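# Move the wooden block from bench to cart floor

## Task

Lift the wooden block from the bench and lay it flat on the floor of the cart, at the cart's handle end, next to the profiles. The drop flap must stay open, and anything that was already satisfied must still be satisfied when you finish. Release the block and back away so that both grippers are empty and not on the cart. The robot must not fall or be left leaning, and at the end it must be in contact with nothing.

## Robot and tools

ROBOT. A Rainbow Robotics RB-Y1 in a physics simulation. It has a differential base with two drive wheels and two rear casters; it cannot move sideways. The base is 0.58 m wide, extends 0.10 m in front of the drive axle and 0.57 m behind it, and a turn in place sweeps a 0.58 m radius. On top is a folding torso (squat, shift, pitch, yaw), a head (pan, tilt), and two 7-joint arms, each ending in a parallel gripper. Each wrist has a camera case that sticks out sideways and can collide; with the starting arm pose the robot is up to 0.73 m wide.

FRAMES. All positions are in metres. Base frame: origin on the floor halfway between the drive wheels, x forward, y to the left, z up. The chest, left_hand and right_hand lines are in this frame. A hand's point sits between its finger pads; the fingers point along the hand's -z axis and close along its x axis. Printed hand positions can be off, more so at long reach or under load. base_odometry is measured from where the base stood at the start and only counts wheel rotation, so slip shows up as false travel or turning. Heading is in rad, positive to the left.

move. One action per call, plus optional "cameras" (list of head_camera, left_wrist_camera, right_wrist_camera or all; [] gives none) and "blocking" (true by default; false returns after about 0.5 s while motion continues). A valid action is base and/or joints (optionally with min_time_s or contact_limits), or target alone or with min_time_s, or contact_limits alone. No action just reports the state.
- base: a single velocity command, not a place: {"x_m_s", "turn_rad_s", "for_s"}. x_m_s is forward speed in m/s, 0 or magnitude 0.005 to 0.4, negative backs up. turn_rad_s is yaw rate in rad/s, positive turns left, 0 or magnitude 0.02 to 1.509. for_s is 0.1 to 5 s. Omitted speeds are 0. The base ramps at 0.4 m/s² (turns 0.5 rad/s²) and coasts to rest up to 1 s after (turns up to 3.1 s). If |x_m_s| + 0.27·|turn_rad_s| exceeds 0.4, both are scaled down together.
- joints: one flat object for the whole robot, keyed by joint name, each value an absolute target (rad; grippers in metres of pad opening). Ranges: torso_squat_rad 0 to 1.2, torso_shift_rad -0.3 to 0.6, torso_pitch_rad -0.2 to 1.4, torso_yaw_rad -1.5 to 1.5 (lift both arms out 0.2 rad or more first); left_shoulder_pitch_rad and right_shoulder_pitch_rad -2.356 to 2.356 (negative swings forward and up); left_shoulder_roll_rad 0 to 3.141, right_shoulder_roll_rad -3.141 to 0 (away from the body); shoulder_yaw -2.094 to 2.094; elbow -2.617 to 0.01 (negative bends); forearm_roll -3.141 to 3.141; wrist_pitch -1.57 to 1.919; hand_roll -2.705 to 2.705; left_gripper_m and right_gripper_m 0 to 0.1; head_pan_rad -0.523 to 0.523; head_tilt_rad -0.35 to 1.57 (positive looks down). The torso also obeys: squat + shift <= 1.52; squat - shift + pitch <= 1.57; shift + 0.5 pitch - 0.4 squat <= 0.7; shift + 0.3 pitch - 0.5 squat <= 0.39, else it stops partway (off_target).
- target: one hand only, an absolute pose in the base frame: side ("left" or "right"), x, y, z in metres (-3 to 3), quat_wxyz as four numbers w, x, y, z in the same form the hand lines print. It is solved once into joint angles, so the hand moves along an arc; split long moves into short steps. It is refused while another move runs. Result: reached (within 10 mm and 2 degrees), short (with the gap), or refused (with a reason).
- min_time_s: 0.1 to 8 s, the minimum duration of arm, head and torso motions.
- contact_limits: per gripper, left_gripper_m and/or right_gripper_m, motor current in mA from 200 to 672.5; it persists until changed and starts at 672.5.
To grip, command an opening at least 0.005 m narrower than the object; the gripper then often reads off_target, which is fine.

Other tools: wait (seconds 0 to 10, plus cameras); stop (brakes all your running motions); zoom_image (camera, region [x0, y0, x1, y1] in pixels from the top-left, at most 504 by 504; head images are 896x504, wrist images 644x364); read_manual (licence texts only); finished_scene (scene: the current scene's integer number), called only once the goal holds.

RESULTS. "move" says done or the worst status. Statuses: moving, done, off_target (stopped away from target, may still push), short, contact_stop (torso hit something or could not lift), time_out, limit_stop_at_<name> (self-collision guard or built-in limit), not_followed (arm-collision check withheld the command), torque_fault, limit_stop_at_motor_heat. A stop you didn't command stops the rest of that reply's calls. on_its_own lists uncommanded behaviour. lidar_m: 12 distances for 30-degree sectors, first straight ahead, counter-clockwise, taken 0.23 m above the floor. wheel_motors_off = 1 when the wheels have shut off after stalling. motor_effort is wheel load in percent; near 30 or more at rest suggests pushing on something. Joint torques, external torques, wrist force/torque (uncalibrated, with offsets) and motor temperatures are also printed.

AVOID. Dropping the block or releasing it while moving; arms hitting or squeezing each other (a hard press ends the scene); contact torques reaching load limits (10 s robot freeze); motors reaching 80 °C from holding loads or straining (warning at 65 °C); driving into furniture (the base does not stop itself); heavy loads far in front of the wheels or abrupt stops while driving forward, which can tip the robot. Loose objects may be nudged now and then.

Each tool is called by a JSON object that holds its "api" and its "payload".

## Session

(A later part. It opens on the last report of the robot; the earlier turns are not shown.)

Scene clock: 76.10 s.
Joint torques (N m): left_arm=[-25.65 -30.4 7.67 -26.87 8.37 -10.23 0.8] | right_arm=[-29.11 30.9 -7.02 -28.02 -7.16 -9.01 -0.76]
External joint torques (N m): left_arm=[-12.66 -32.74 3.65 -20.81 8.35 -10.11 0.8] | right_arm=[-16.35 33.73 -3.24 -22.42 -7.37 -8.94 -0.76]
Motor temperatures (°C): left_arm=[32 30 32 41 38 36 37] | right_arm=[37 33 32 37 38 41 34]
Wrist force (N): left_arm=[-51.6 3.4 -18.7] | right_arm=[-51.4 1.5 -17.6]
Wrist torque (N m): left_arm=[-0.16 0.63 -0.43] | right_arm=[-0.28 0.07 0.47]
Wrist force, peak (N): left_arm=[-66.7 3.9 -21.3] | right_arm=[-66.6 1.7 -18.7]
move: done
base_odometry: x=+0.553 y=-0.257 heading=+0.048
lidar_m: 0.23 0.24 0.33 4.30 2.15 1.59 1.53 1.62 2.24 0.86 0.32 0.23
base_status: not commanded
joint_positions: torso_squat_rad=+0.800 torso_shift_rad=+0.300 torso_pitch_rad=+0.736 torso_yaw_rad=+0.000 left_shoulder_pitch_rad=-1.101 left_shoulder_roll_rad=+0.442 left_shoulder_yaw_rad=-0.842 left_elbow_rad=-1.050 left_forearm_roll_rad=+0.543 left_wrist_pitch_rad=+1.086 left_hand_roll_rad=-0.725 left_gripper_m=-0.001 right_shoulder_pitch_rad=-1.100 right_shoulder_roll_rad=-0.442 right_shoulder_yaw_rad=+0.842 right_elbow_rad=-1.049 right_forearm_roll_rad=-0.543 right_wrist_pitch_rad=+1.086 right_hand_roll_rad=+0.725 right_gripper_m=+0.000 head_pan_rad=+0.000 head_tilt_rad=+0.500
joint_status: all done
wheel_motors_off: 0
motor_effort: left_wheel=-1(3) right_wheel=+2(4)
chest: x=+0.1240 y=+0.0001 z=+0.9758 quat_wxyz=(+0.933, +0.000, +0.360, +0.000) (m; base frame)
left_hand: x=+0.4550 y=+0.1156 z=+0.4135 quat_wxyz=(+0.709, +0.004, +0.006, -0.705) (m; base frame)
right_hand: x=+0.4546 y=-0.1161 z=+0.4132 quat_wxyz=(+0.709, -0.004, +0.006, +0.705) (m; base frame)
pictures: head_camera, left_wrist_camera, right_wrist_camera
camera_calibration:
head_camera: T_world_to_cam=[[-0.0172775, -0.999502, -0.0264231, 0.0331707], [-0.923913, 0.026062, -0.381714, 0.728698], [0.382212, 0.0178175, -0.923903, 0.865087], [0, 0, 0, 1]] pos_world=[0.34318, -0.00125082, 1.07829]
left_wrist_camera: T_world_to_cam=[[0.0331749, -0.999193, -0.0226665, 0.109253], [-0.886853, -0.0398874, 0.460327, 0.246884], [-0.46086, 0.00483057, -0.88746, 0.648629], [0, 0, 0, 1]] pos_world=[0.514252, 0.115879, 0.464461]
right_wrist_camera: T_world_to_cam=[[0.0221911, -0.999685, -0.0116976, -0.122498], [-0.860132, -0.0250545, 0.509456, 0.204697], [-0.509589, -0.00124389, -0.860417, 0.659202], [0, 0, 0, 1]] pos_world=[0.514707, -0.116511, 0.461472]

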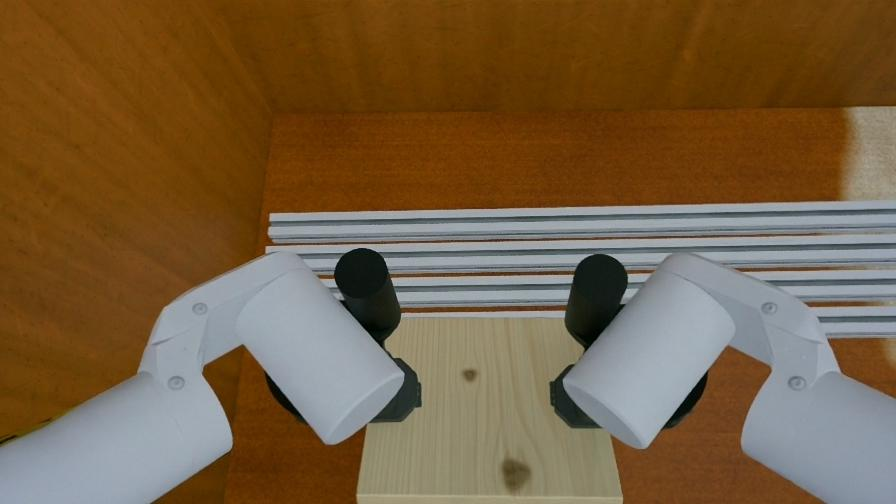

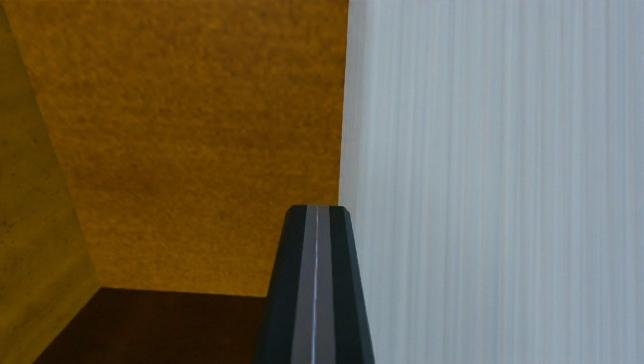

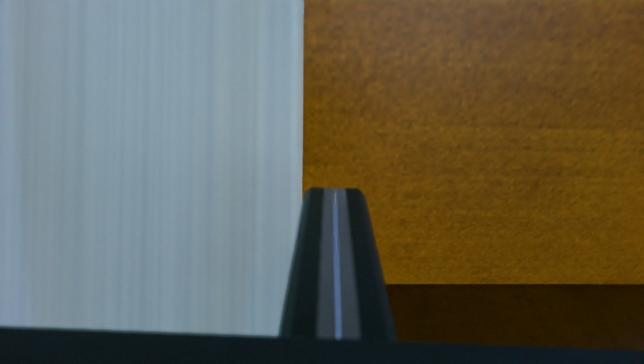

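{"api": "zoom_image", "payload": {"camera": "head_camera", "region": [340, 230, 660, 504]}}

{"api": "zoom_image", "payload": {"camera": "left_wrist_camera", "region": [244, 0, 644, 364]}}

Scaled by 1.575 from the camera's 896x504 image, which has a finer 1280x720 frame.

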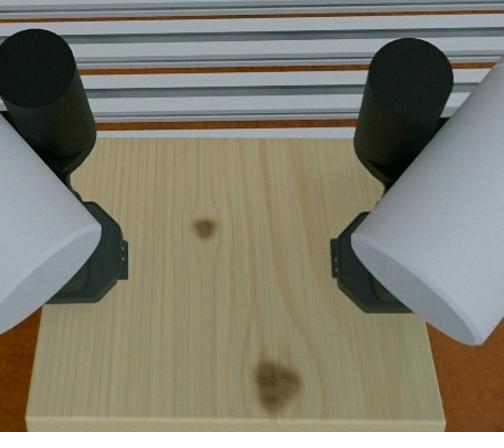

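Scaled by 1.260 from the camera's 644x364 image, which has a finer 1265x715 frame.

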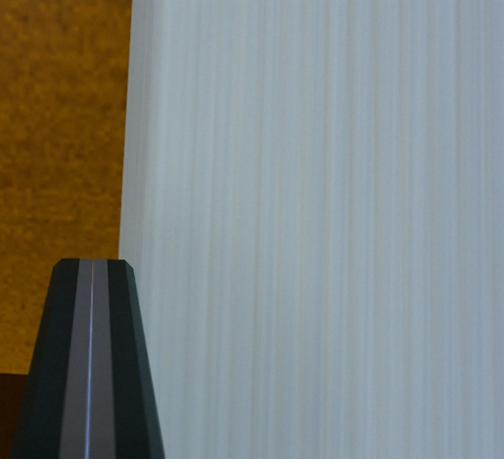

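{"api": "move", "payload": {"base": {"x_m_s":-0.03,"for_s":0.4}, "joints": {"torso_squat_rad":0.89}, "min_time_s": 1, "cameras": ["head_camera"]}}

{"api": "move", "payload": {"joints": {"torso_squat_rad":0.915}, "min_time_s": 0.8, "cameras": ["head_camera"]}}

Scene clock: 89.03 s.
Joint torques (N m): left_arm=[-25.35 -30.8 6.92 -26.8 8.44 -10.04 0.72] | right_arm=[-27.49 31.36 -6.17 -27.9 -7.07 -9.25 -0.44]
External joint torques (N m): left_arm=[-12.35 -33.14 2.9 -20.74 8.41 -9.92 0.72] | right_arm=[-14.72 34.19 -2.39 -22.3 -7.28 -9.19 -0.44]
Motor temperatures (°C): left_arm=[32 30 32 42 37 36 37] | right_arm=[37 33 32 38 38 41 34]
Wrist force (N): left_arm=[-51.2 2.2 -19.5] | right_arm=[-51.3 1.9 -13.6]
Wrist torque (N m): left_arm=[-0.14 0.73 -0.37] | right_arm=[-0.22 0.11 0.11]
Wrist force, peak (N): left_arm=[-52.6 4.3 -19.1] | right_arm=[-52.1 2.0 -18.4]
move: done
base_odometry: x=+0.541 y=-0.258 heading=+0.048
lidar_m: 0.23 0.26 0.36 4.34 2.13 1.58 1.52 1.63 2.23 0.89 0.35 0.24
base_status: done (sent for 0.4 of 0.4 s)
joint_positions: torso_squat_rad=+0.890 torso_shift_rad=+0.300 torso_pitch_rad=+0.736 torso_yaw_rad=+0.000 left_shoulder_pitch_rad=-1.101 left_shoulder_roll_rad=+0.442 left_shoulder_yaw_rad=-0.841 left_elbow_rad=-1.050 left_forearm_roll_rad=+0.543 left_wrist_pitch_rad=+1.086 left_hand_roll_rad=-0.725 left_gripper_m=-0.001 right_shoulder_pitch_rad=-1.100 right_shoulder_roll_rad=-0.442 right_shoulder_yaw_rad=+0.842 right_elbow_rad=-1.049 right_forearm_roll_rad=-0.543 right_wrist_pitch_rad=+1.086 right_hand_roll_rad=+0.725 right_gripper_m=+0.000 head_pan_rad=+0.000 head_tilt_rad=+0.500
joint_status: all done
wheel_motors_off: 0
motor_effort: left_wheel=-2(26) right_wheel=+4(16)
chest: x=+0.1099 y=+0.0001 z=+0.9308 quat_wxyz=(+0.933, +0.000, +0.360, +0.000) (m; base frame)
left_hand: x=+0.4412 y=+0.1156 z=+0.3687 quat_wxyz=(+0.709, +0.004, +0.005, -0.705) (m; base frame)
right_hand: x=+0.4409 y=-0.1160 z=+0.3685 quat_wxyz=(+0.710, -0.004, +0.006, +0.705) (m; base frame)
pictures: head_camera
camera_calibration:
head_camera: T_world_to_cam=[[-0.0172691, -0.999502, -0.0264278, 0.0317455], [-0.923792, 0.0260616, -0.382006, 0.698831], [0.382504, 0.0178169, -0.923782, 0.828864], [0, 0, 0, 1]] pos_world=[0.329079, -0.00125082, 1.03349]

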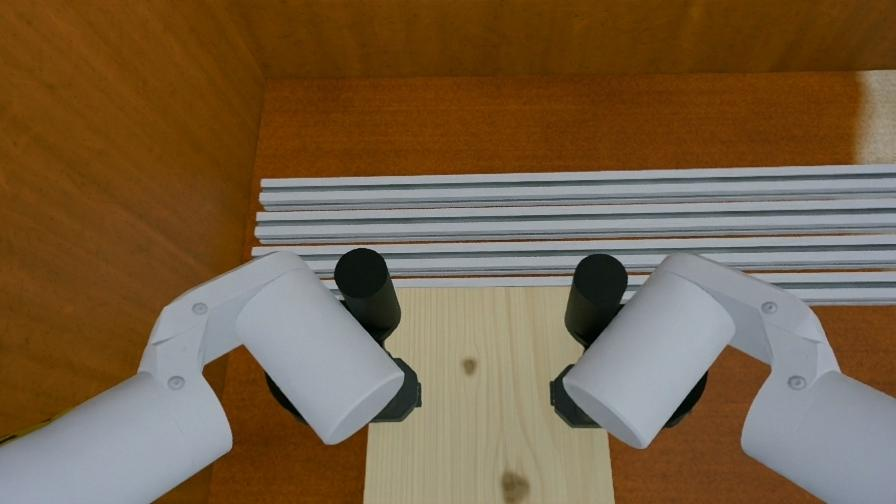

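Scene clock: 90.13 s.
Joint torques (N m): left_arm=[-25.79 -30.59 7.08 -26.9 8.33 -10.01 0.73] | right_arm=[-27.59 30.91 -6.41 -27.92 -7.2 -9.15 -0.31]
External joint torques (N m): left_arm=[-12.79 -32.93 3.06 -20.85 8.3 -9.89 0.73] | right_arm=[-14.82 33.75 -2.63 -22.32 -7.41 -9.09 -0.31]
Motor temperatures (°C): left_arm=[32 30 32 42 37 36 37] | right_arm=[37 33 32 38 38 41 34]
Wrist force (N): left_arm=[-50.8 2.1 -19.3] | right_arm=[-51.2 2.0 -12.2]
Wrist torque (N m): left_arm=[-0.22 0.73 -0.36] | right_arm=[-0.22 0.15 -0.05]
Wrist force, peak (N): left_arm=[-51.4 1.1 -20.1] | right_arm=[-51.7 2.5 -12.5]
move: done
base_odometry: x=+0.541 y=-0.258 heading=+0.048
lidar_m: 0.24 0.26 0.36 4.34 2.14 1.58 1.53 1.60 2.22 0.91 0.35 0.25
base_status: not commanded
joint_positions: torso_squat_rad=+0.915 torso_shift_rad=+0.300 torso_pitch_rad=+0.735 torso_yaw_rad=+0.000 left_shoulder_pitch_rad=-1.101 left_shoulder_roll_rad=+0.442 left_shoulder_yaw_rad=-0.841 left_elbow_rad=-1.050 left_forearm_roll_rad=+0.543 left_wrist_pitch_rad=+1.086 left_hand_roll_rad=-0.725 left_gripper_m=-0.001 right_shoulder_pitch_rad=-1.100 right_shoulder_roll_rad=-0.442 right_shoulder_yaw_rad=+0.842 right_elbow_rad=-1.049 right_forearm_roll_rad=-0.543 right_wrist_pitch_rad=+1.086 right_hand_roll_rad=+0.725 right_gripper_m=+0.000 head_pan_rad=+0.000 head_tilt_rad=+0.500
joint_status: all done
wheel_motors_off: 0
motor_effort: left_wheel=-2(3) right_wheel=+6(6)
chest: x=+0.1058 y=+0.0001 z=+0.9177 quat_wxyz=(+0.933, +0.000, +0.360, +0.000) (m; base frame)
left_hand: x=+0.4372 y=+0.1156 z=+0.3556 quat_wxyz=(+0.709, +0.004, +0.005, -0.705) (m; base frame)
right_hand: x=+0.4369 y=-0.1160 z=+0.3554 quat_wxyz=(+0.710, -0.004, +0.006, +0.705) (m; base frame)
pictures: head_camera
camera_calibration:
head_camera: T_world_to_cam=[[-0.0172654, -0.999502, -0.026432, 0.0313333], [-0.923743, 0.0260621, -0.382126, 0.690237], [0.382624, 0.0178189, -0.923732, 0.818202], [0, 0, 0, 1]] pos_world=[0.325079, -0.00125082, 1.02039]

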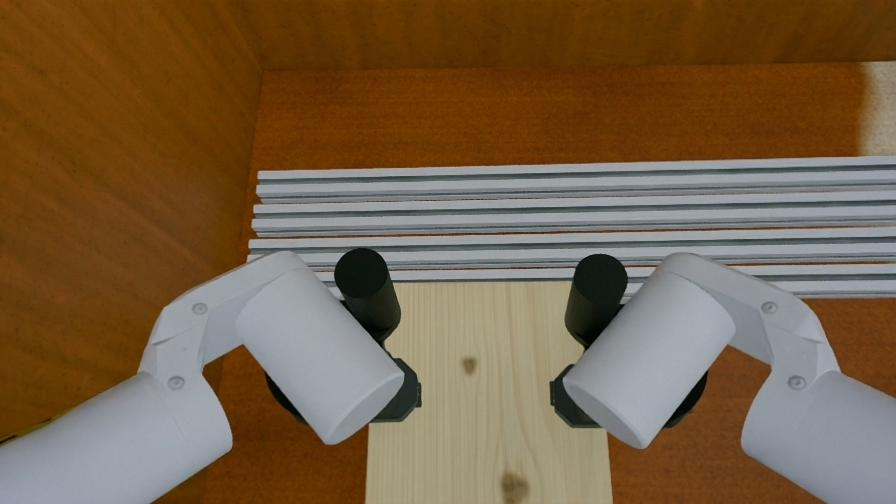

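{"api": "move", "payload": {"joints": {"torso_squat_rad":0.945}, "min_time_s": 0.8, "cameras": []}}

{"api": "move", "payload": {"joints": {"torso_squat_rad":0.96}, "min_time_s": 0.8, "cameras": ["head_camera"]}}

Scene clock: 92.80 s.
Joint torques (N m): left_arm=[-14.78 -35.49 1.6 -23.48 9.55 -11.4 0.76] | right_arm=[-16.86 37.09 -1.21 -24.08 -8.39 -10.36 -0.28]
External joint torques (N m): left_arm=[-1.63 -37.89 -2.47 -17.42 9.54 -11.27 0.76] | right_arm=[-3.94 39.99 2.63 -18.48 -8.61 -10.28 -0.28]
Motor temperatures (°C): left_arm=[32 30 32 42 37 36 37] | right_arm=[36 33 32 39 38 41 34]
Wrist force (N): left_arm=[-62.5 7.0 22.4] | right_arm=[-63.7 -2.2 27.1]
Wrist torque (N m): left_arm=[-0.51 -0.04 -0.49] | right_arm=[-0.02 -0.85 -0.07]
Wrist force, peak (N): left_arm=[-62.8 7.3 23.2] | right_arm=[-63.8 -2.2 28.4]
move: done
base_odometry: x=+0.541 y=-0.258 heading=+0.048
lidar_m: 0.23 0.25 0.36 4.36 2.14 1.57 1.51 1.61 2.22 0.90 0.35 0.25
base_status: not commanded
joint_positions: torso_squat_rad=+0.945 torso_shift_rad=+0.299 torso_pitch_rad=+0.732 torso_yaw_rad=+0.000 left_shoulder_pitch_rad=-1.103 left_shoulder_roll_rad=+0.443 left_shoulder_yaw_rad=-0.840 left_elbow_rad=-1.051 left_forearm_roll_rad=+0.543 left_wrist_pitch_rad=+1.086 left_hand_roll_rad=-0.725 left_gripper_m=-0.001 right_shoulder_pitch_rad=-1.103 right_shoulder_roll_rad=-0.444 right_shoulder_yaw_rad=+0.840 right_elbow_rad=-1.050 right_forearm_roll_rad=-0.543 right_wrist_pitch_rad=+1.086 right_hand_roll_rad=+0.725 right_gripper_m=-0.001 head_pan_rad=+0.000 head_tilt_rad=+0.500
joint_status: all done
wheel_motors_off: 0
motor_effort: left_wheel=-3(4) right_wheel=+2(5)
chest: x=+0.0997 y=+0.0001 z=+0.9023 quat_wxyz=(+0.934, +0.000, +0.358, +0.000) (m; base frame)
left_hand: x=+0.4349 y=+0.1156 z=+0.3423 quat_wxyz=(+0.710, +0.007, +0.003, -0.705) (m; base frame)
right_hand: x=+0.4348 y=-0.1161 z=+0.3422 quat_wxyz=(+0.710, -0.007, +0.003, +0.704) (m; base frame)
pictures: none
No camera images: "cameras" was empty.

Scene clock: 93.90 s.
Joint torques (N m): left_arm=[-13.68 -37.03 0.77 -23.14 10.23 -10.9 0.69] | right_arm=[-14.45 39.53 -0.21 -23.43 -8.98 -9.83 -0.31]
External joint torques (N m): left_arm=[-0.52 -39.44 -3.31 -17.07 10.21 -10.77 0.69] | right_arm=[-1.52 42.45 3.63 -17.83 -9.2 -9.75 -0.31]
Motor temperatures (°C): left_arm=[32 30 31 42 37 36 37] | right_arm=[36 33 32 38 38 41 34]
Wrist force (N): left_arm=[-64.4 9.6 22.3] | right_arm=[-67.0 -5.7 28.2]
Wrist torque (N m): left_arm=[-0.56 -0.51 -0.53] | right_arm=[0.06 -1.44 -0.02]
Wrist force, peak (N): left_arm=[-64.7 5.7 29.5] | right_arm=[-65.8 0.1 34.0]
move: done
base_odometry: x=+0.541 y=-0.258 heading=+0.048
lidar_m: 0.24 0.25 0.37 4.35 2.13 1.59 1.52 1.62 2.23 0.90 0.34 0.24
base_status: not commanded
joint_positions: torso_squat_rad=+0.960 torso_shift_rad=+0.299 torso_pitch_rad=+0.732 torso_yaw_rad=+0.000 left_shoulder_pitch_rad=-1.104 left_shoulder_roll_rad=+0.444 left_shoulder_yaw_rad=-0.840 left_elbow_rad=-1.051 left_forearm_roll_rad=+0.542 left_wrist_pitch_rad=+1.086 left_hand_roll_rad=-0.725 left_gripper_m=-0.001 right_shoulder_pitch_rad=-1.104 right_shoulder_roll_rad=-0.445 right_shoulder_yaw_rad=+0.840 right_elbow_rad=-1.051 right_forearm_roll_rad=-0.543 right_wrist_pitch_rad=+1.086 right_hand_roll_rad=+0.725 right_gripper_m=-0.001 head_pan_rad=+0.000 head_tilt_rad=+0.500
joint_status: all done
wheel_motors_off: 0
motor_effort: left_wheel=-4(5) right_wheel=-2(4)
chest: x=+0.0971 y=+0.0001 z=+0.8942 quat_wxyz=(+0.934, +0.000, +0.358, +0.000) (m; base frame)
left_hand: x=+0.4328 y=+0.1157 z=+0.3344 quat_wxyz=(+0.710, +0.007, +0.003, -0.705) (m; base frame)
right_hand: x=+0.4328 y=-0.1164 z=+0.3343 quat_wxyz=(+0.710, -0.007, +0.003, +0.704) (m; base frame)
pictures: head_camera
camera_calibration:
head_camera: T_world_to_cam=[[-0.0172171, -0.999503, -0.0263952, 0.0305187], [-0.922502, 0.0260608, -0.385113, 0.67566], [0.385609, 0.0177191, -0.922492, 0.79834], [0, 0, 0, 1]] pos_world=[0.315975, -0.00125057, 0.997473]

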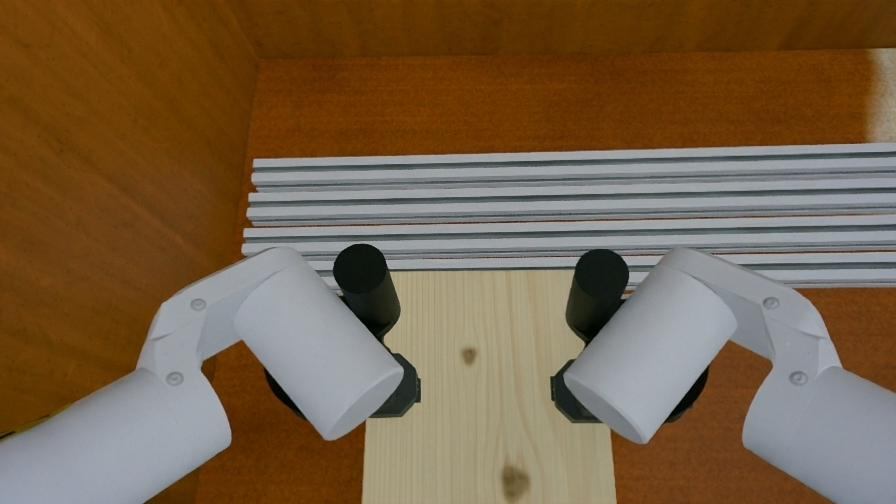

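{"api": "move", "payload": {"joints": {"torso_squat_rad":0.87}, "min_time_s": 0.8, "cameras": ["head_camera"]}}

{"api": "zoom_image", "payload": {"camera": "head_camera", "region": [240, 200, 720, 504]}}

Scene clock: 96.63 s.
Joint torques (N m): left_arm=[-24.96 -32.37 5.43 -26.74 8.48 -10.1 0.74] | right_arm=[-26.38 34.84 -3.92 -27.94 -7.51 -8.82 -0.33]
External joint torques (N m): left_arm=[-11.96 -34.72 1.41 -20.69 8.45 -9.98 0.74] | right_arm=[-13.6 37.71 -0.13 -22.34 -7.72 -8.76 -0.33]
Motor temperatures (°C): left_arm=[32 30 31 42 37 37 37] | right_arm=[36 33 32 39 38 41 34]
Wrist force (N): left_arm=[-54.0 3.7 -19.8] | right_arm=[-54.3 1.1 -17.1]
Wrist torque (N m): left_arm=[-0.27 -0.05 -0.47] | right_arm=[-0.18 -0.68 0.46]
Wrist force, peak (N): left_arm=[-65.1 10.8 23.7] | right_arm=[-67.2 -6.1 29.1]
move: done
base_odometry: x=+0.541 y=-0.258 heading=+0.048
lidar_m: 0.23 0.24 0.34 4.35 2.14 1.58 1.53 1.61 2.24 0.90 0.35 0.25
base_status: not commanded
joint_positions: torso_squat_rad=+0.870 torso_shift_rad=+0.300 torso_pitch_rad=+0.736 torso_yaw_rad=+0.000 left_shoulder_pitch_rad=-1.101 left_shoulder_roll_rad=+0.442 left_shoulder_yaw_rad=-0.841 left_elbow_rad=-1.050 left_forearm_roll_rad=+0.543 left_wrist_pitch_rad=+1.086 left_hand_roll_rad=-0.725 left_gripper_m=-0.001 right_shoulder_pitch_rad=-1.101 right_shoulder_roll_rad=-0.443 right_shoulder_yaw_rad=+0.841 right_elbow_rad=-1.049 right_forearm_roll_rad=-0.543 right_wrist_pitch_rad=+1.086 right_hand_roll_rad=+0.725 right_gripper_m=-0.001 head_pan_rad=+0.000 head_tilt_rad=+0.500
joint_status: all done
wheel_motors_off: 0
motor_effort: left_wheel=-3(5) right_wheel=+4(6)
chest: x=+0.1132 y=+0.0001 z=+0.9411 quat_wxyz=(+0.933, +0.000, +0.360, +0.000) (m; base frame)
left_hand: x=+0.4447 y=+0.1158 z=+0.3790 quat_wxyz=(+0.710, +0.004, +0.005, -0.705) (m; base frame)
right_hand: x=+0.4447 y=-0.1166 z=+0.3789 quat_wxyz=(+0.710, -0.005, +0.006, +0.704) (m; base frame)
pictures: head_camera
camera_calibration:
head_camera: T_world_to_cam=[[-0.0173076, -0.999503, -0.0263332, 0.0319864], [-0.923863, 0.0260578, -0.381836, 0.705623], [0.382333, 0.0177196, -0.923855, 0.837157], [0, 0, 0, 1]] pos_world=[0.332379, -0.00125058, 1.04369]

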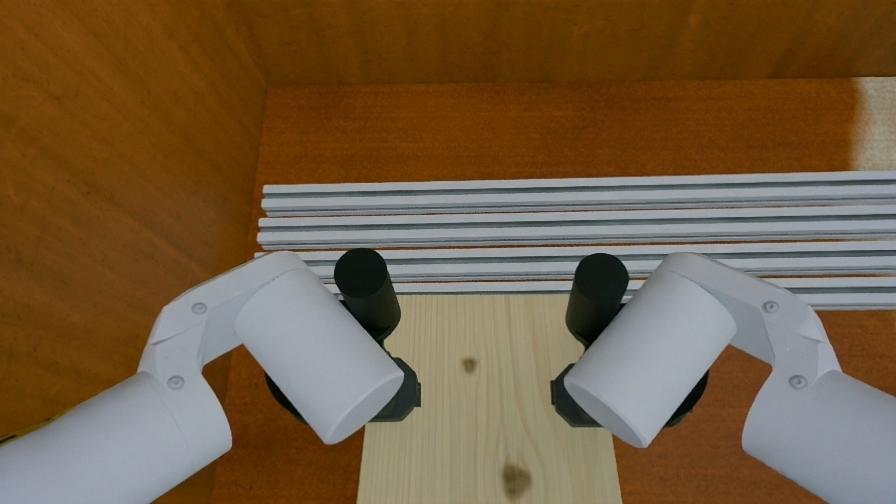

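Scaled by 1.050 from the camera's 896x504 image, which has a finer 1280x720 frame.

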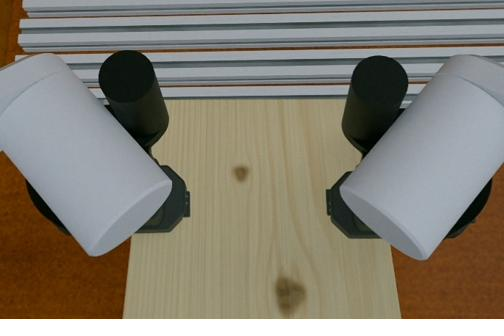

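{"api": "move", "payload": {"base": {"x_m_s":0.02,"for_s":0.4}, "joints": {"torso_squat_rad":0.935}, "min_time_s": 1}}

Scene clock: 105.67 s.
Joint torques (N m): left_arm=[-25.61 -31.63 5.67 -26.91 8.45 -10.01 0.71] | right_arm=[-26.82 35.15 -3.92 -27.97 -7.26 -9.25 -0.32]
External joint torques (N m): left_arm=[-12.6 -33.98 1.65 -20.85 8.43 -9.89 0.71] | right_arm=[-14.04 38.01 -0.12 -22.37 -7.47 -9.19 -0.32]
Motor temperatures (°C): left_arm=[32 30 31 42 37 37 37] | right_arm=[36 34 31 39 38 41 34]
Wrist force (N): left_arm=[-54.1 2.1 -20.0] | right_arm=[-54.4 3.3 -12.7]
Wrist torque (N m): left_arm=[-0.13 0.03 -0.48] | right_arm=[-0.32 -0.66 0.08]
Wrist force, peak (N): left_arm=[-55.1 3.8 -19.7] | right_arm=[-54.8 1.1 -17.0]
move: done
base_odometry: x=+0.549 y=-0.258 heading=+0.048
lidar_m: 0.23 0.24 0.35 4.31 2.16 1.60 1.53 1.62 2.23 0.87 0.33 0.24
base_status: done (sent for 0.4 of 0.4 s)
joint_positions: torso_squat_rad=+0.935 torso_shift_rad=+0.300 torso_pitch_rad=+0.735 torso_yaw_rad=+0.000 left_shoulder_pitch_rad=-1.101 left_shoulder_roll_rad=+0.442 left_shoulder_yaw_rad=-0.841 left_elbow_rad=-1.050 left_forearm_roll_rad=+0.543 left_wrist_pitch_rad=+1.086 left_hand_roll_rad=-0.725 left_gripper_m=-0.001 right_shoulder_pitch_rad=-1.101 right_shoulder_roll_rad=-0.443 right_shoulder_yaw_rad=+0.841 right_elbow_rad=-1.049 right_forearm_roll_rad=-0.543 right_wrist_pitch_rad=+1.086 right_hand_roll_rad=+0.725 right_gripper_m=-0.001 head_pan_rad=+0.000 head_tilt_rad=+0.500
joint_status: all done
wheel_motors_off: 0
motor_effort: left_wheel=-1(14) right_wheel=+3(15)
chest: x=+0.1025 y=+0.0001 z=+0.9071 quat_wxyz=(+0.933, +0.000, +0.360, +0.000) (m; base frame)
left_hand: x=+0.4340 y=+0.1158 z=+0.3450 quat_wxyz=(+0.710, +0.005, +0.005, -0.705) (m; base frame)
right_hand: x=+0.4341 y=-0.1166 z=+0.3449 quat_wxyz=(+0.710, -0.005, +0.006, +0.704) (m; base frame)
pictures: head_camera, left_wrist_camera, right_wrist_camera
camera_calibration:
head_camera: T_world_to_cam=[[-0.0173029, -0.999503, -0.0263395, 0.0309106], [-0.923742, 0.0260614, -0.382128, 0.68301], [0.382625, 0.0177189, -0.923734, 0.80962], [0, 0, 0, 1]] pos_world=[0.321679, -0.00125057, 1.00969]
left_wrist_camera: T_world_to_cam=[[0.0336772, -0.999173, -0.0227926, 0.1084], [-0.887121, -0.0403885, 0.459767, 0.260124], [-0.460307, 0.00473614, -0.887747, 0.577964], [0, 0, 0, 1]] pos_world=[0.493152, 0.116079, 0.395961]
right_wrist_camera: T_world_to_cam=[[0.0212068, -0.999712, -0.0112021, -0.123153], [-0.860904, -0.0239568, 0.508203, 0.222712], [-0.508325, -0.00113347, -0.861165, 0.58971], [0, 0, 0, 1]] pos_world=[0.49411, -0.117114, 0.393275]

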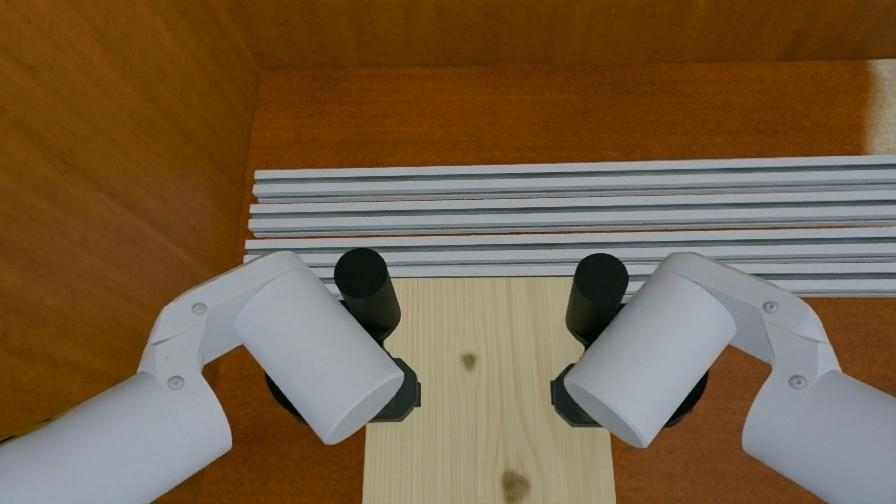

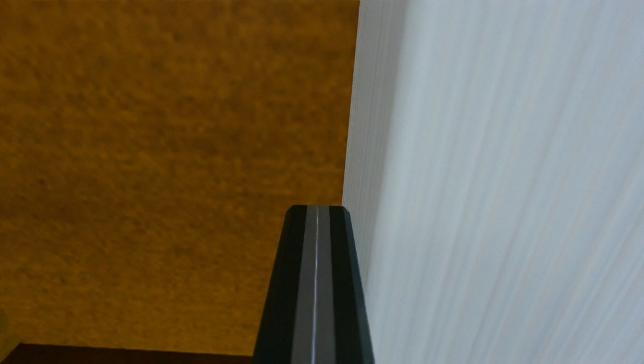

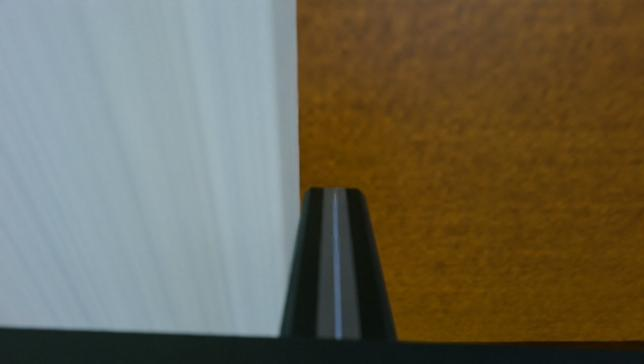

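{"api": "move", "payload": {"joints": {"torso_squat_rad":0.88}, "cameras": []}}

{"api": "move", "payload": {"base": {"x_m_s":-0.04,"for_s":0.43}, "cameras": []}}

{"api": "move", "payload": {"joints": {"torso_squat_rad":0.945}, "min_time_s": 1, "cameras": ["head_camera"]}}

Scene clock: 109.67 s.
Joint torques (N m): left_arm=[-25.52 -31.97 5.92 -26.99 8.34 -10.02 0.74] | right_arm=[-26.93 34.56 -4.19 -28.24 -7.27 -8.8 -0.3]
External joint torques (N m): left_arm=[-12.53 -34.32 1.91 -20.93 8.32 -9.9 0.74] | right_arm=[-14.15 37.42 -0.4 -22.65 -7.48 -8.74 -0.3]
Motor temperatures (°C): left_arm=[32 30 31 42 37 37 37] | right_arm=[36 34 31 39 38 41 34]
Wrist force (N): left_arm=[-53.1 3.5 -19.9] | right_arm=[-53.8 0.7 -17.0]
Wrist torque (N m): left_arm=[-0.23 0.12 -0.45] | right_arm=[-0.11 -0.54 0.45]
Wrist force, peak (N): left_arm=[-54.9 2.5 -20.3] | right_arm=[-54.2 -0.2 -17.7]
move: done
base_odometry: x=+0.549 y=-0.258 heading=+0.048
lidar_m: 0.23 0.25 0.35 4.29 2.15 1.58 1.53 1.63 2.24 0.88 0.33 0.25
base_status: not commanded
joint_positions: torso_squat_rad=+0.880 torso_shift_rad=+0.300 torso_pitch_rad=+0.736 torso_yaw_rad=+0.000 left_shoulder_pitch_rad=-1.101 left_shoulder_roll_rad=+0.442 left_shoulder_yaw_rad=-0.841 left_elbow_rad=-1.050 left_forearm_roll_rad=+0.543 left_wrist_pitch_rad=+1.086 left_hand_roll_rad=-0.725 left_gripper_m=-0.001 right_shoulder_pitch_rad=-1.101 right_shoulder_roll_rad=-0.443 right_shoulder_yaw_rad=+0.841 right_elbow_rad=-1.049 right_forearm_roll_rad=-0.543 right_wrist_pitch_rad=+1.086 right_hand_roll_rad=+0.725 right_gripper_m=-0.001 head_pan_rad=+0.000 head_tilt_rad=+0.500
joint_status: all done
wheel_motors_off: 0
motor_effort: left_wheel=-3(4) right_wheel=+3(5)
chest: x=+0.1116 y=+0.0001 z=+0.9360 quat_wxyz=(+0.933, +0.000, +0.360, +0.000) (m; base frame)
left_hand: x=+0.4429 y=+0.1158 z=+0.3738 quat_wxyz=(+0.709, +0.004, +0.005, -0.705) (m; base frame)
right_hand: x=+0.4430 y=-0.1166 z=+0.3737 quat_wxyz=(+0.710, -0.005, +0.006, +0.704) (m; base frame)
pictures: none
No camera images: "cameras" was empty.

Scene clock: 110.70 s.
Joint torques (N m): left_arm=[-25.86 -31.27 6.02 -26.93 8.32 -9.96 0.75] | right_arm=[-27.25 34.5 -4.1 -28.08 -7.32 -8.98 -0.36]
External joint torques (N m): left_arm=[-12.86 -33.62 2 -20.88 8.3 -9.84 0.75] | right_arm=[-14.47 37.35 -0.32 -22.49 -7.53 -8.92 -0.36]
Motor temperatures (°C): left_arm=[32 30 31 42 37 37 37] | right_arm=[36 34 31 39 38 41 34]
Wrist force (N): left_arm=[-53.4 3.1 -19.4] | right_arm=[-53.3 0.4 -16.4]
Wrist torque (N m): left_arm=[-0.21 0.10 -0.44] | right_arm=[-0.12 -0.51 0.42]
Wrist force, peak (N): left_arm=[-54.5 3.1 -19.2] | right_arm=[-54.0 -0.7 -17.9]
move: done
base_odometry: x=+0.532 y=-0.258 heading=+0.048
lidar_m: 0.25 0.26 0.37 4.36 2.12 1.56 1.51 1.60 2.22 0.93 0.36 0.25
base_status: done (sent for 0.43 of 0.43 s)
joint_positions: torso_squat_rad=+0.880 torso_shift_rad=+0.300 torso_pitch_rad=+0.736 torso_yaw_rad=+0.000 left_shoulder_pitch_rad=-1.101 left_shoulder_roll_rad=+0.442 left_shoulder_yaw_rad=-0.841 left_elbow_rad=-1.050 left_forearm_roll_rad=+0.543 left_wrist_pitch_rad=+1.086 left_hand_roll_rad=-0.725 left_gripper_m=-0.001 right_shoulder_pitch_rad=-1.100 right_shoulder_roll_rad=-0.443 right_shoulder_yaw_rad=+0.841 right_elbow_rad=-1.049 right_forearm_roll_rad=-0.543 right_wrist_pitch_rad=+1.086 right_hand_roll_rad=+0.725 right_gripper_m=-0.001 head_pan_rad=+0.000 head_tilt_rad=+0.500
joint_status: not commanded
wheel_motors_off: 0
motor_effort: left_wheel=-1(27) right_wheel=+1(20)
chest: x=+0.1116 y=+0.0001 z=+0.9360 quat_wxyz=(+0.933, +0.000, +0.360, +0.000) (m; base frame)
left_hand: x=+0.4429 y=+0.1158 z=+0.3738 quat_wxyz=(+0.709, +0.004, +0.005, -0.705) (m; base frame)
right_hand: x=+0.4429 y=-0.1166 z=+0.3737 quat_wxyz=(+0.710, -0.005, +0.006, +0.704) (m; base frame)
pictures: none
No camera images: "cameras" was empty.

Scene clock: 112.00 s.
Joint torques (N m): left_arm=[-25.48 -32.68 6.22 -27.64 8.99 -9.99 0.68] | right_arm=[-23.04 34.39 -3.63 -24.55 -6.76 -10.6 -0.39]
External joint torques (N m): left_arm=[-12.45 -35.04 2.19 -21.59 8.97 -9.87 0.68] | right_arm=[-10.21 37.26 0.17 -18.95 -6.97 -10.53 -0.39]
Motor temperatures (°C): left_arm=[32 30 31 42 37 37 37] | right_arm=[36 34 31 39 38 41 34]
Wrist force (N): left_arm=[-56.4 5.8 -20.2] | right_arm=[-59.6 7.3 17.5]
Wrist torque (N m): left_arm=[-0.22 0.07 -0.50] | right_arm=[-0.11 -0.89 0.02]
Wrist force, peak (N): left_arm=[-57.1 6.4 -20.9] | right_arm=[-61.4 10.2 27.4]
move: done
base_odometry: x=+0.532 y=-0.258 heading=+0.048
lidar_m: 0.25 0.27 0.37 4.36 2.12 1.58 1.51 1.59 2.21 0.94 0.35 0.27
base_status: not commanded
joint_positions: torso_squat_rad=+0.945 torso_shift_rad=+0.300 torso_pitch_rad=+0.734 torso_yaw_rad=+0.000 left_shoulder_pitch_rad=-1.101 left_shoulder_roll_rad=+0.443 left_shoulder_yaw_rad=-0.841 left_elbow_rad=-1.050 left_forearm_roll_rad=+0.543 left_wrist_pitch_rad=+1.086 left_hand_roll_rad=-0.725 left_gripper_m=-0.001 right_shoulder_pitch_rad=-1.101 right_shoulder_roll_rad=-0.443 right_shoulder_yaw_rad=+0.841 right_elbow_rad=-1.050 right_forearm_roll_rad=-0.543 right_wrist_pitch_rad=+1.086 right_hand_roll_rad=+0.725 right_gripper_m=-0.001 head_pan_rad=+0.000 head_tilt_rad=+0.500
joint_status: all done
wheel_motors_off: 0
motor_effort: left_wheel=-1(3) right_wheel=+5(6)
chest: x=+0.1004 y=+0.0001 z=+0.9019 quat_wxyz=(+0.933, +0.000, +0.359, +0.000) (m; base frame)
left_hand: x=+0.4326 y=+0.1160 z=+0.3401 quat_wxyz=(+0.709, +0.005, +0.005, -0.705) (m; base frame)
right_hand: x=+0.4331 y=-0.1161 z=+0.3405 quat_wxyz=(+0.710, -0.005, +0.005, +0.705) (m; base frame)
pictures: head_camera
camera_calibration:
head_camera: T_world_to_cam=[[-0.0173115, -0.999505, -0.0262654, 0.0306719], [-0.923328, 0.02606, -0.383126, 0.679973], [0.383621, 0.0176191, -0.923323, 0.805201], [0, 0, 0, 1]] pos_world=[0.319478, -0.00125032, 1.00478]

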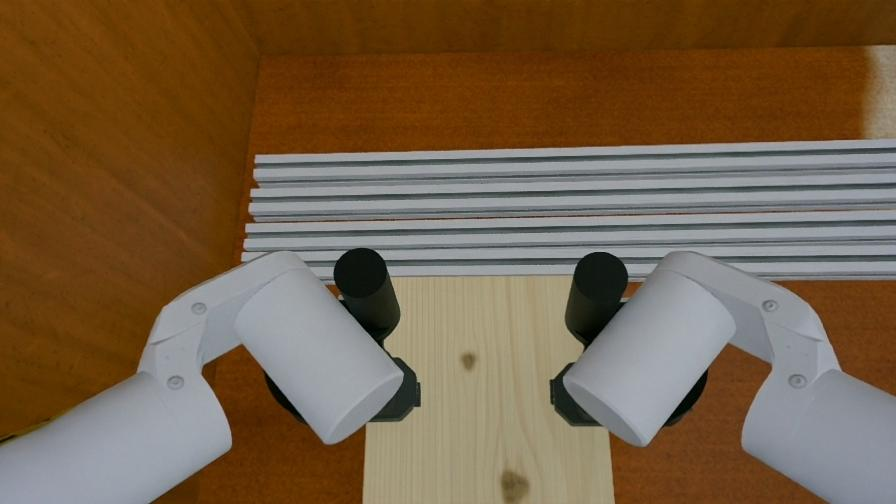

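{"api": "move", "payload": {"joints": {"torso_squat_rad":0.96}, "min_time_s": 0.8}}

{"api": "zoom_image", "payload": {"camera": "head_camera", "region": [200, 200, 704, 504]}}

Scene clock: 114.77 s.
Joint torques (N m): left_arm=[-17.32 -36.33 2.22 -24.17 9.1 -12.31 0.68] | right_arm=[-17.36 37.41 -1.43 -23.57 -8.13 -10.28 -0.32]
External joint torques (N m): left_arm=[-4.19 -38.74 -1.84 -18.11 9.08 -12.18 0.68] | right_arm=[-4.45 40.31 2.4 -17.96 -8.35 -10.21 -0.32]
Motor temperatures (°C): left_arm=[32 30 31 43 37 37 37] | right_arm=[36 34 31 39 38 41 34]
Wrist force (N): left_arm=[-66.1 2.6 24.8] | right_arm=[-65.3 -1.0 28.7]
Wrist torque (N m): left_arm=[-0.63 -0.56 -0.62] | right_arm=[0.01 -1.43 0.01]
Wrist force, peak (N): left_arm=[-66.8 -4.3 27.6] | right_arm=[-65.7 -0.8 28.9]
move: done
base_odometry: x=+0.532 y=-0.258 heading=+0.048
lidar_m: 0.24 0.26 0.37 4.36 2.14 1.58 1.52 1.61 2.22 0.95 0.36 0.26
base_status: not commanded
joint_positions: torso_squat_rad=+0.960 torso_shift_rad=+0.299 torso_pitch_rad=+0.732 torso_yaw_rad=+0.000 left_shoulder_pitch_rad=-1.103 left_shoulder_roll_rad=+0.443 left_shoulder_yaw_rad=-0.840 left_elbow_rad=-1.050 left_forearm_roll_rad=+0.543 left_wrist_pitch_rad=+1.087 left_hand_roll_rad=-0.725 left_gripper_m=-0.001 right_shoulder_pitch_rad=-1.103 right_shoulder_roll_rad=-0.444 right_shoulder_yaw_rad=+0.840 right_elbow_rad=-1.051 right_forearm_roll_rad=-0.543 right_wrist_pitch_rad=+1.086 right_hand_roll_rad=+0.725 right_gripper_m=-0.001 head_pan_rad=+0.000 head_tilt_rad=+0.500
joint_status: all done
wheel_motors_off: 0
motor_effort: left_wheel=-1(2) right_wheel=+3(6)
chest: x=+0.0971 y=+0.0001 z=+0.8942 quat_wxyz=(+0.934, +0.000, +0.358, +0.000) (m; base frame)
left_hand: x=+0.4320 y=+0.1160 z=+0.3339 quat_wxyz=(+0.710, +0.007, +0.003, -0.705) (m; base frame)
right_hand: x=+0.4322 y=-0.1162 z=+0.3340 quat_wxyz=(+0.710, -0.007, +0.003, +0.704) (m; base frame)
pictures: head_camera, left_wrist_camera, right_wrist_camera
camera_calibration:
head_camera: T_world_to_cam=[[-0.017128, -0.999506, -0.026354, 0.0304492], [-0.922553, 0.0259605, -0.384997, 0.675561], [0.385491, 0.0177187, -0.922542, 0.798427], [0, 0, 0, 1]] pos_world=[0.315975, -0.00125087, 0.997474]
left_wrist_camera: T_world_to_cam=[[0.0340698, -0.999161, -0.022739, 0.108218], [-0.889709, -0.0406861, 0.454712, 0.266269], [-0.455256, 0.00473913, -0.890348, 0.565924], [0, 0, 0, 1]] pos_world=[0.490855, 0.116279, 0.385254]
right_wrist_camera: T_world_to_cam=[[0.0217731, -0.999693, -0.0118129, -0.122864], [-0.864042, -0.0247601, 0.50281, 0.2297], [-0.502948, -0.0007409, -0.864316, 0.578175], [0, 0, 0, 1]] pos_world=[0.491938, -0.116711, 0.382779]

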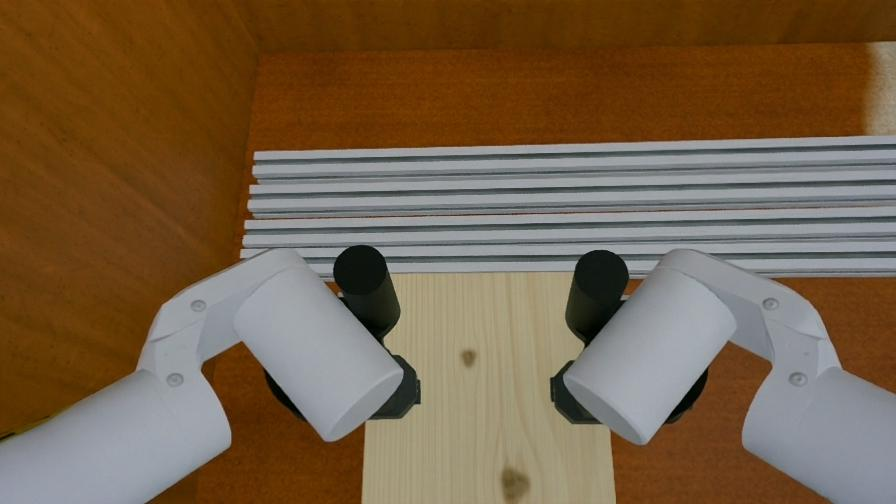

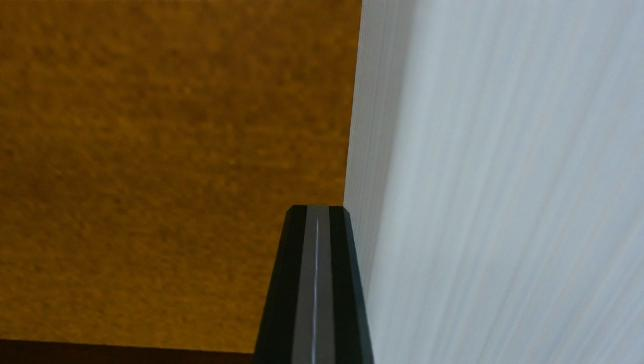

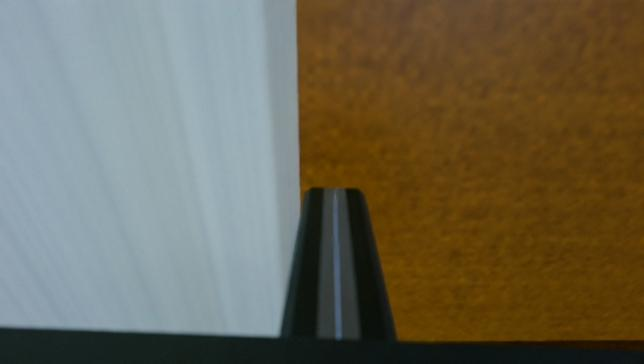

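Scaled by 1.000.

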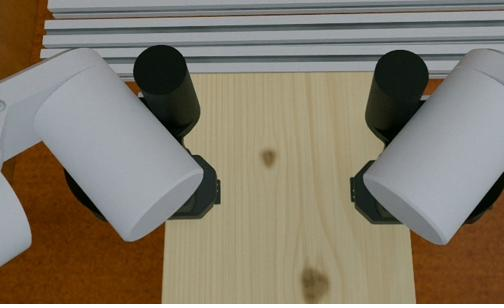

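{"api": "move", "payload": {"joints": {"torso_squat_rad":0.905}, "min_time_s": 0.6, "cameras": ["head_camera"]}}

{"api": "move", "payload": {"base": {"x_m_s":-0.03,"for_s":0.33}, "cameras": []}}

{"api": "move", "payload": {"joints": {"torso_squat_rad":0.945}, "min_time_s": 0.8, "cameras": []}}

{"api": "move", "payload": {"joints": {"torso_squat_rad":0.96}, "min_time_s": 0.8, "cameras": ["head_camera","left_wrist_camera","right_wrist_camera"]}}

Scene clock: 119.70 s.
Joint torques (N m): left_arm=[-25.35 -32.61 5.68 -26.8 8.46 -10.19 0.69] | right_arm=[-26.28 35.52 -3.75 -27.8 -7.62 -8.98 -0.38]
External joint torques (N m): left_arm=[-12.35 -34.97 1.66 -20.75 8.43 -10.07 0.69] | right_arm=[-13.49 38.39 0.04 -22.21 -7.83 -8.92 -0.38]
Motor temperatures (°C): left_arm=[32 30 31 43 37 37 37] | right_arm=[36 34 31 39 38 42 34]
Wrist force (N): left_arm=[-54.5 2.9 -19.1] | right_arm=[-54.3 0.1 -17.0]
Wrist torque (N m): left_arm=[-0.24 -0.13 -0.49] | right_arm=[-0.07 -0.73 0.41]
Wrist force, peak (N): left_arm=[-66.9 2.7 26.4] | right_arm=[-65.7 -0.2 28.5]
move: done
base_odometry: x=+0.532 y=-0.258 heading=+0.048
lidar_m: 0.24 0.26 0.37 4.35 2.13 1.57 1.51 1.59 2.21 0.94 0.37 0.26
base_status: not commanded
joint_positions: torso_squat_rad=+0.905 torso_shift_rad=+0.300 torso_pitch_rad=+0.736 torso_yaw_rad=+0.000 left_shoulder_pitch_rad=-1.101 left_shoulder_roll_rad=+0.442 left_shoulder_yaw_rad=-0.841 left_elbow_rad=-1.050 left_forearm_roll_rad=+0.543 left_wrist_pitch_rad=+1.086 left_hand_roll_rad=-0.725 left_gripper_m=-0.001 right_shoulder_pitch_rad=-1.101 right_shoulder_roll_rad=-0.443 right_shoulder_yaw_rad=+0.841 right_elbow_rad=-1.049 right_forearm_roll_rad=-0.543 right_wrist_pitch_rad=+1.086 right_hand_roll_rad=+0.725 right_gripper_m=-0.001 head_pan_rad=+0.000 head_tilt_rad=+0.500
joint_status: all done
wheel_motors_off: 0
motor_effort: left_wheel=-2(4) right_wheel=+2(4)
chest: x=+0.1075 y=+0.0001 z=+0.9230 quat_wxyz=(+0.933, +0.000, +0.360, +0.000) (m; base frame)
left_hand: x=+0.4390 y=+0.1159 z=+0.3608 quat_wxyz=(+0.710, +0.005, +0.005, -0.705) (m; base frame)
right_hand: x=+0.4392 y=-0.1166 z=+0.3608 quat_wxyz=(+0.710, -0.005, +0.006, +0.704) (m; base frame)
pictures: head_camera
camera_calibration:
head_camera: T_world_to_cam=[[-0.0172157, -0.999506, -0.0262981, 0.0313438], [-0.923828, 0.0259611, -0.381926, 0.693581], [0.38242, 0.0177198, -0.923819, 0.822418], [0, 0, 0, 1]] pos_world=[0.326779, -0.00125087, 1.02549]

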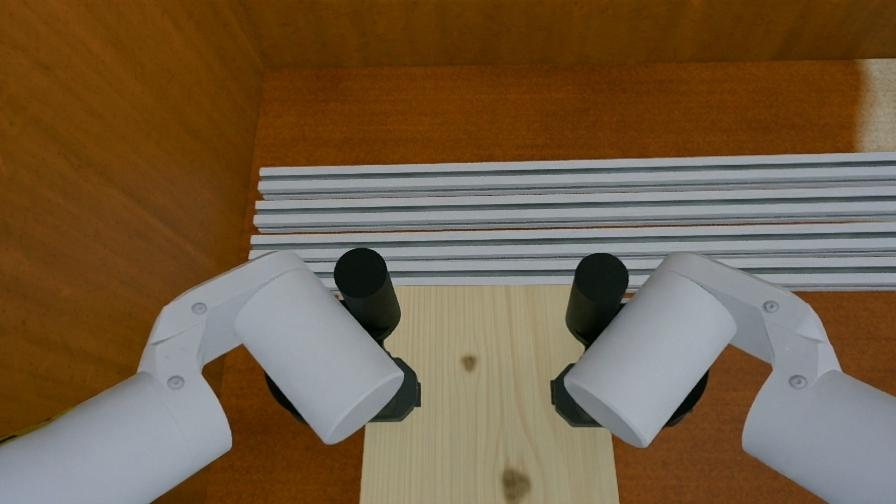

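Scene clock: 120.60 s.
Joint torques (N m): left_arm=[-17.84 -33.84 3.24 -25.88 10.27 -7.94 0.76] | right_arm=[-24.73 36.05 -4.06 -28.62 -8.5 -8.15 -0.36]
External joint torques (N m): left_arm=[-4.78 -36.21 -0.79 -19.82 10.25 -7.82 0.76] | right_arm=[-11.93 38.93 -0.26 -23.03 -8.71 -8.09 -0.36]
Motor temperatures (°C): left_arm=[32 30 31 43 37 37 37] | right_arm=[36 34 31 39 38 42 34]
Wrist force (N): left_arm=[-54.1 16.3 -15.1] | right_arm=[-57.0 -6.8 -15.7]
Wrist torque (N m): left_arm=[-0.27 -0.02 -0.41] | right_arm=[-0.10 -0.74 0.08]
Wrist force, peak (N): left_arm=[-54.6 17.8 -14.7] | right_arm=[-58.7 -9.1 -14.3]
move: done
base_odometry: x=+0.522 y=-0.259 heading=+0.048
lidar_m: 0.25 0.27 0.39 4.37 2.11 1.56 1.50 1.59 2.20 3.93 0.38 0.27
base_status: done (sent for 0.33 of 0.33 s)
joint_positions: torso_squat_rad=+0.905 torso_shift_rad=+0.300 torso_pitch_rad=+0.735 torso_yaw_rad=+0.000 left_shoulder_pitch_rad=-1.103 left_shoulder_roll_rad=+0.443 left_shoulder_yaw_rad=-0.841 left_elbow_rad=-1.050 left_forearm_roll_rad=+0.542 left_wrist_pitch_rad=+1.085 left_hand_roll_rad=-0.725 left_gripper_m=-0.001 right_shoulder_pitch_rad=-1.101 right_shoulder_roll_rad=-0.444 right_shoulder_yaw_rad=+0.841 right_elbow_rad=-1.049 right_forearm_roll_rad=-0.543 right_wrist_pitch_rad=+1.086 right_hand_roll_rad=+0.725 right_gripper_m=-0.001 head_pan_rad=+0.000 head_tilt_rad=+0.500
joint_status: not commanded
wheel_motors_off: 0
motor_effort: left_wheel=-10(25) right_wheel=-1(21)
chest: x=+0.1074 y=+0.0001 z=+0.9230 quat_wxyz=(+0.933, +0.000, +0.359, +0.000) (m; base frame)
left_hand: x=+0.4406 y=+0.1156 z=+0.3617 quat_wxyz=(+0.709, +0.005, +0.004, -0.705) (m; base frame)
right_hand: x=+0.4396 y=-0.1168 z=+0.3611 quat_wxyz=(+0.710, -0.005, +0.005, +0.704) (m; base frame)
pictures: none
No camera images: "cameras" was empty.

Scene clock: 121.70 s.
Joint torques (N m): left_arm=[-21.65 -33.41 3.69 -25.87 9.46 -8.74 0.7] | right_arm=[-25.1 35.99 -3.15 -28.27 -7.68 -8.68 -0.08]
External joint torques (N m): left_arm=[-8.62 -35.77 -0.34 -19.81 9.44 -8.61 0.7] | right_arm=[-12.3 38.86 0.65 -22.68 -7.89 -8.62 -0.08]
Motor temperatures (°C): left_arm=[32 30 31 43 37 37 37] | right_arm=[36 34 31 39 38 42 34]
Wrist force (N): left_arm=[-54.2 7.9 -17.4] | right_arm=[-54.3 -1.4 -15.1]
Wrist torque (N m): left_arm=[-0.07 0.03 -0.49] | right_arm=[-0.13 -0.64 -0.25]
Wrist force, peak (N): left_arm=[-55.6 21.2 -10.9] | right_arm=[-58.4 -11.5 -11.8]
move: done
base_odometry: x=+0.522 y=-0.259 heading=+0.048
lidar_m: 0.26 0.28 0.38 4.39 2.11 1.56 1.49 1.61 2.21 3.92 0.36 0.27
base_status: not commanded
joint_positions: torso_squat_rad=+0.945 torso_shift_rad=+0.300 torso_pitch_rad=+0.735 torso_yaw_rad=+0.000 left_shoulder_pitch_rad=-1.102 left_shoulder_roll_rad=+0.443 left_shoulder_yaw_rad=-0.841 left_elbow_rad=-1.050 left_forearm_roll_rad=+0.543 left_wrist_pitch_rad=+1.086 left_hand_roll_rad=-0.725 left_gripper_m=-0.001 right_shoulder_pitch_rad=-1.101 right_shoulder_roll_rad=-0.444 right_shoulder_yaw_rad=+0.841 right_elbow_rad=-1.049 right_forearm_roll_rad=-0.543 right_wrist_pitch_rad=+1.086 right_hand_roll_rad=+0.725 right_gripper_m=-0.001 head_pan_rad=+0.000 head_tilt_rad=+0.500
joint_status: all done
wheel_motors_off: 0
motor_effort: left_wheel=-6(11) right_wheel=+2(5)
chest: x=+0.1008 y=+0.0001 z=+0.9017 quat_wxyz=(+0.933, +0.000, +0.359, +0.000) (m; base frame)
left_hand: x=+0.4333 y=+0.1157 z=+0.3400 quat_wxyz=(+0.710, +0.005, +0.005, -0.705) (m; base frame)
right_hand: x=+0.4328 y=-0.1167 z=+0.3397 quat_wxyz=(+0.710, -0.005, +0.006, +0.704) (m; base frame)
pictures: none
No camera images: "cameras" was empty.

Scene clock: 122.80 s.
Joint torques (N m): left_arm=[-15.46 -37.34 1.36 -24 10.02 -11.41 0.74] | right_arm=[-18.07 37.01 -1.77 -23.88 -7.76 -10.2 -0.13]
External joint torques (N m): left_arm=[-2.32 -39.75 -2.71 -17.94 10.01 -11.28 0.74] | right_arm=[-5.16 39.91 2.06 -18.27 -7.98 -10.12 -0.13]
Motor temperatures (°C): left_arm=[32 30 31 43 37 37 37] | right_arm=[36 34 31 39 38 42 34]
Wrist force (N): left_arm=[-66.8 5.9 24.4] | right_arm=[-64.4 0.9 26.3]
Wrist torque (N m): left_arm=[-0.64 -0.59 -0.61] | right_arm=[-0.19 -1.36 -0.35]
Wrist force, peak (N): left_arm=[-68.9 2.5 34.7] | right_arm=[-63.2 9.7 29.8]
move: done
base_odometry: x=+0.522 y=-0.259 heading=+0.048
lidar_m: 0.26 0.27 0.39 4.38 2.13 1.56 1.50 1.60 2.20 3.92 0.36 0.27
base_status: not commanded
joint_positions: torso_squat_rad=+0.960 torso_shift_rad=+0.299 torso_pitch_rad=+0.732 torso_yaw_rad=+0.000 left_shoulder_pitch_rad=-1.103 left_shoulder_roll_rad=+0.444 left_shoulder_yaw_rad=-0.840 left_elbow_rad=-1.050 left_forearm_roll_rad=+0.542 left_wrist_pitch_rad=+1.086 left_hand_roll_rad=-0.725 left_gripper_m=-0.001 right_shoulder_pitch_rad=-1.103 right_shoulder_roll_rad=-0.444 right_shoulder_yaw_rad=+0.840 right_elbow_rad=-1.050 right_forearm_roll_rad=-0.543 right_wrist_pitch_rad=+1.086 right_hand_roll_rad=+0.725 right_gripper_m=-0.001 head_pan_rad=+0.000 head_tilt_rad=+0.500
joint_status: all done
wheel_motors_off: 0
motor_effort: left_wheel=-4(7) right_wheel=+0(5)
chest: x=+0.0971 y=+0.0001 z=+0.8942 quat_wxyz=(+0.934, +0.000, +0.358, +0.000) (m; base frame)
left_hand: x=+0.4324 y=+0.1160 z=+0.3341 quat_wxyz=(+0.710, +0.007, +0.003, -0.705) (m; base frame)
right_hand: x=+0.4320 y=-0.1161 z=+0.3339 quat_wxyz=(+0.710, -0.007, +0.003, +0.704) (m; base frame)
pictures: head_camera, left_wrist_camera, right_wrist_camera
camera_calibration:
head_camera: T_world_to_cam=[[-0.017127, -0.999506, -0.0263524, 0.0304473], [-0.922588, 0.0259573, -0.384911, 0.675487], [0.385405, 0.01772, -0.922577, 0.79849], [0, 0, 0, 1]] pos_world=[0.315976, -0.00125088, 0.997474]
left_wrist_camera: T_world_to_cam=[[0.03409, -0.999161, -0.0227125, 0.108189], [-0.890075, -0.0406882, 0.453995, 0.266992], [-0.454538, 0.00473907, -0.890715, 0.566072], [0, 0, 0, 1]] pos_world=[0.491256, 0.116279, 0.385453]
right_wrist_camera: T_world_to_cam=[[0.0215818, -0.999696, -0.0119465, -0.122716], [-0.863822, -0.0246617, 0.503194, 0.229332], [-0.503335, -0.000540126, -0.864091, 0.578113], [0, 0, 0, 1]] pos_world=[0.491735, -0.11671, 0.382678]

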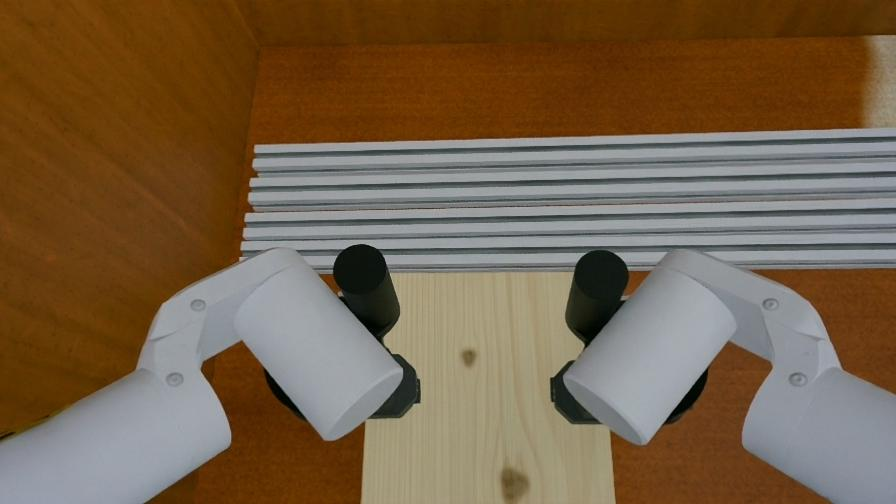

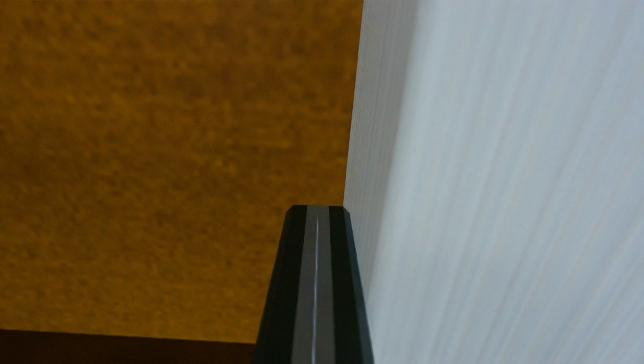

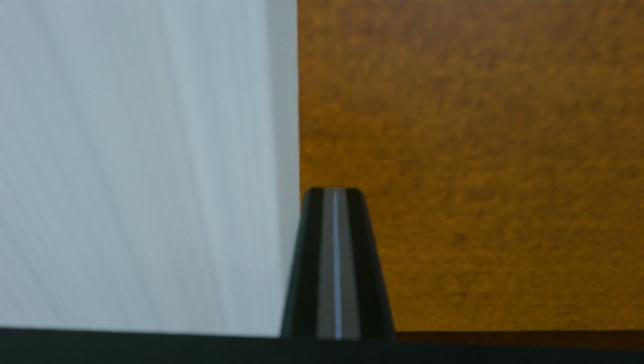

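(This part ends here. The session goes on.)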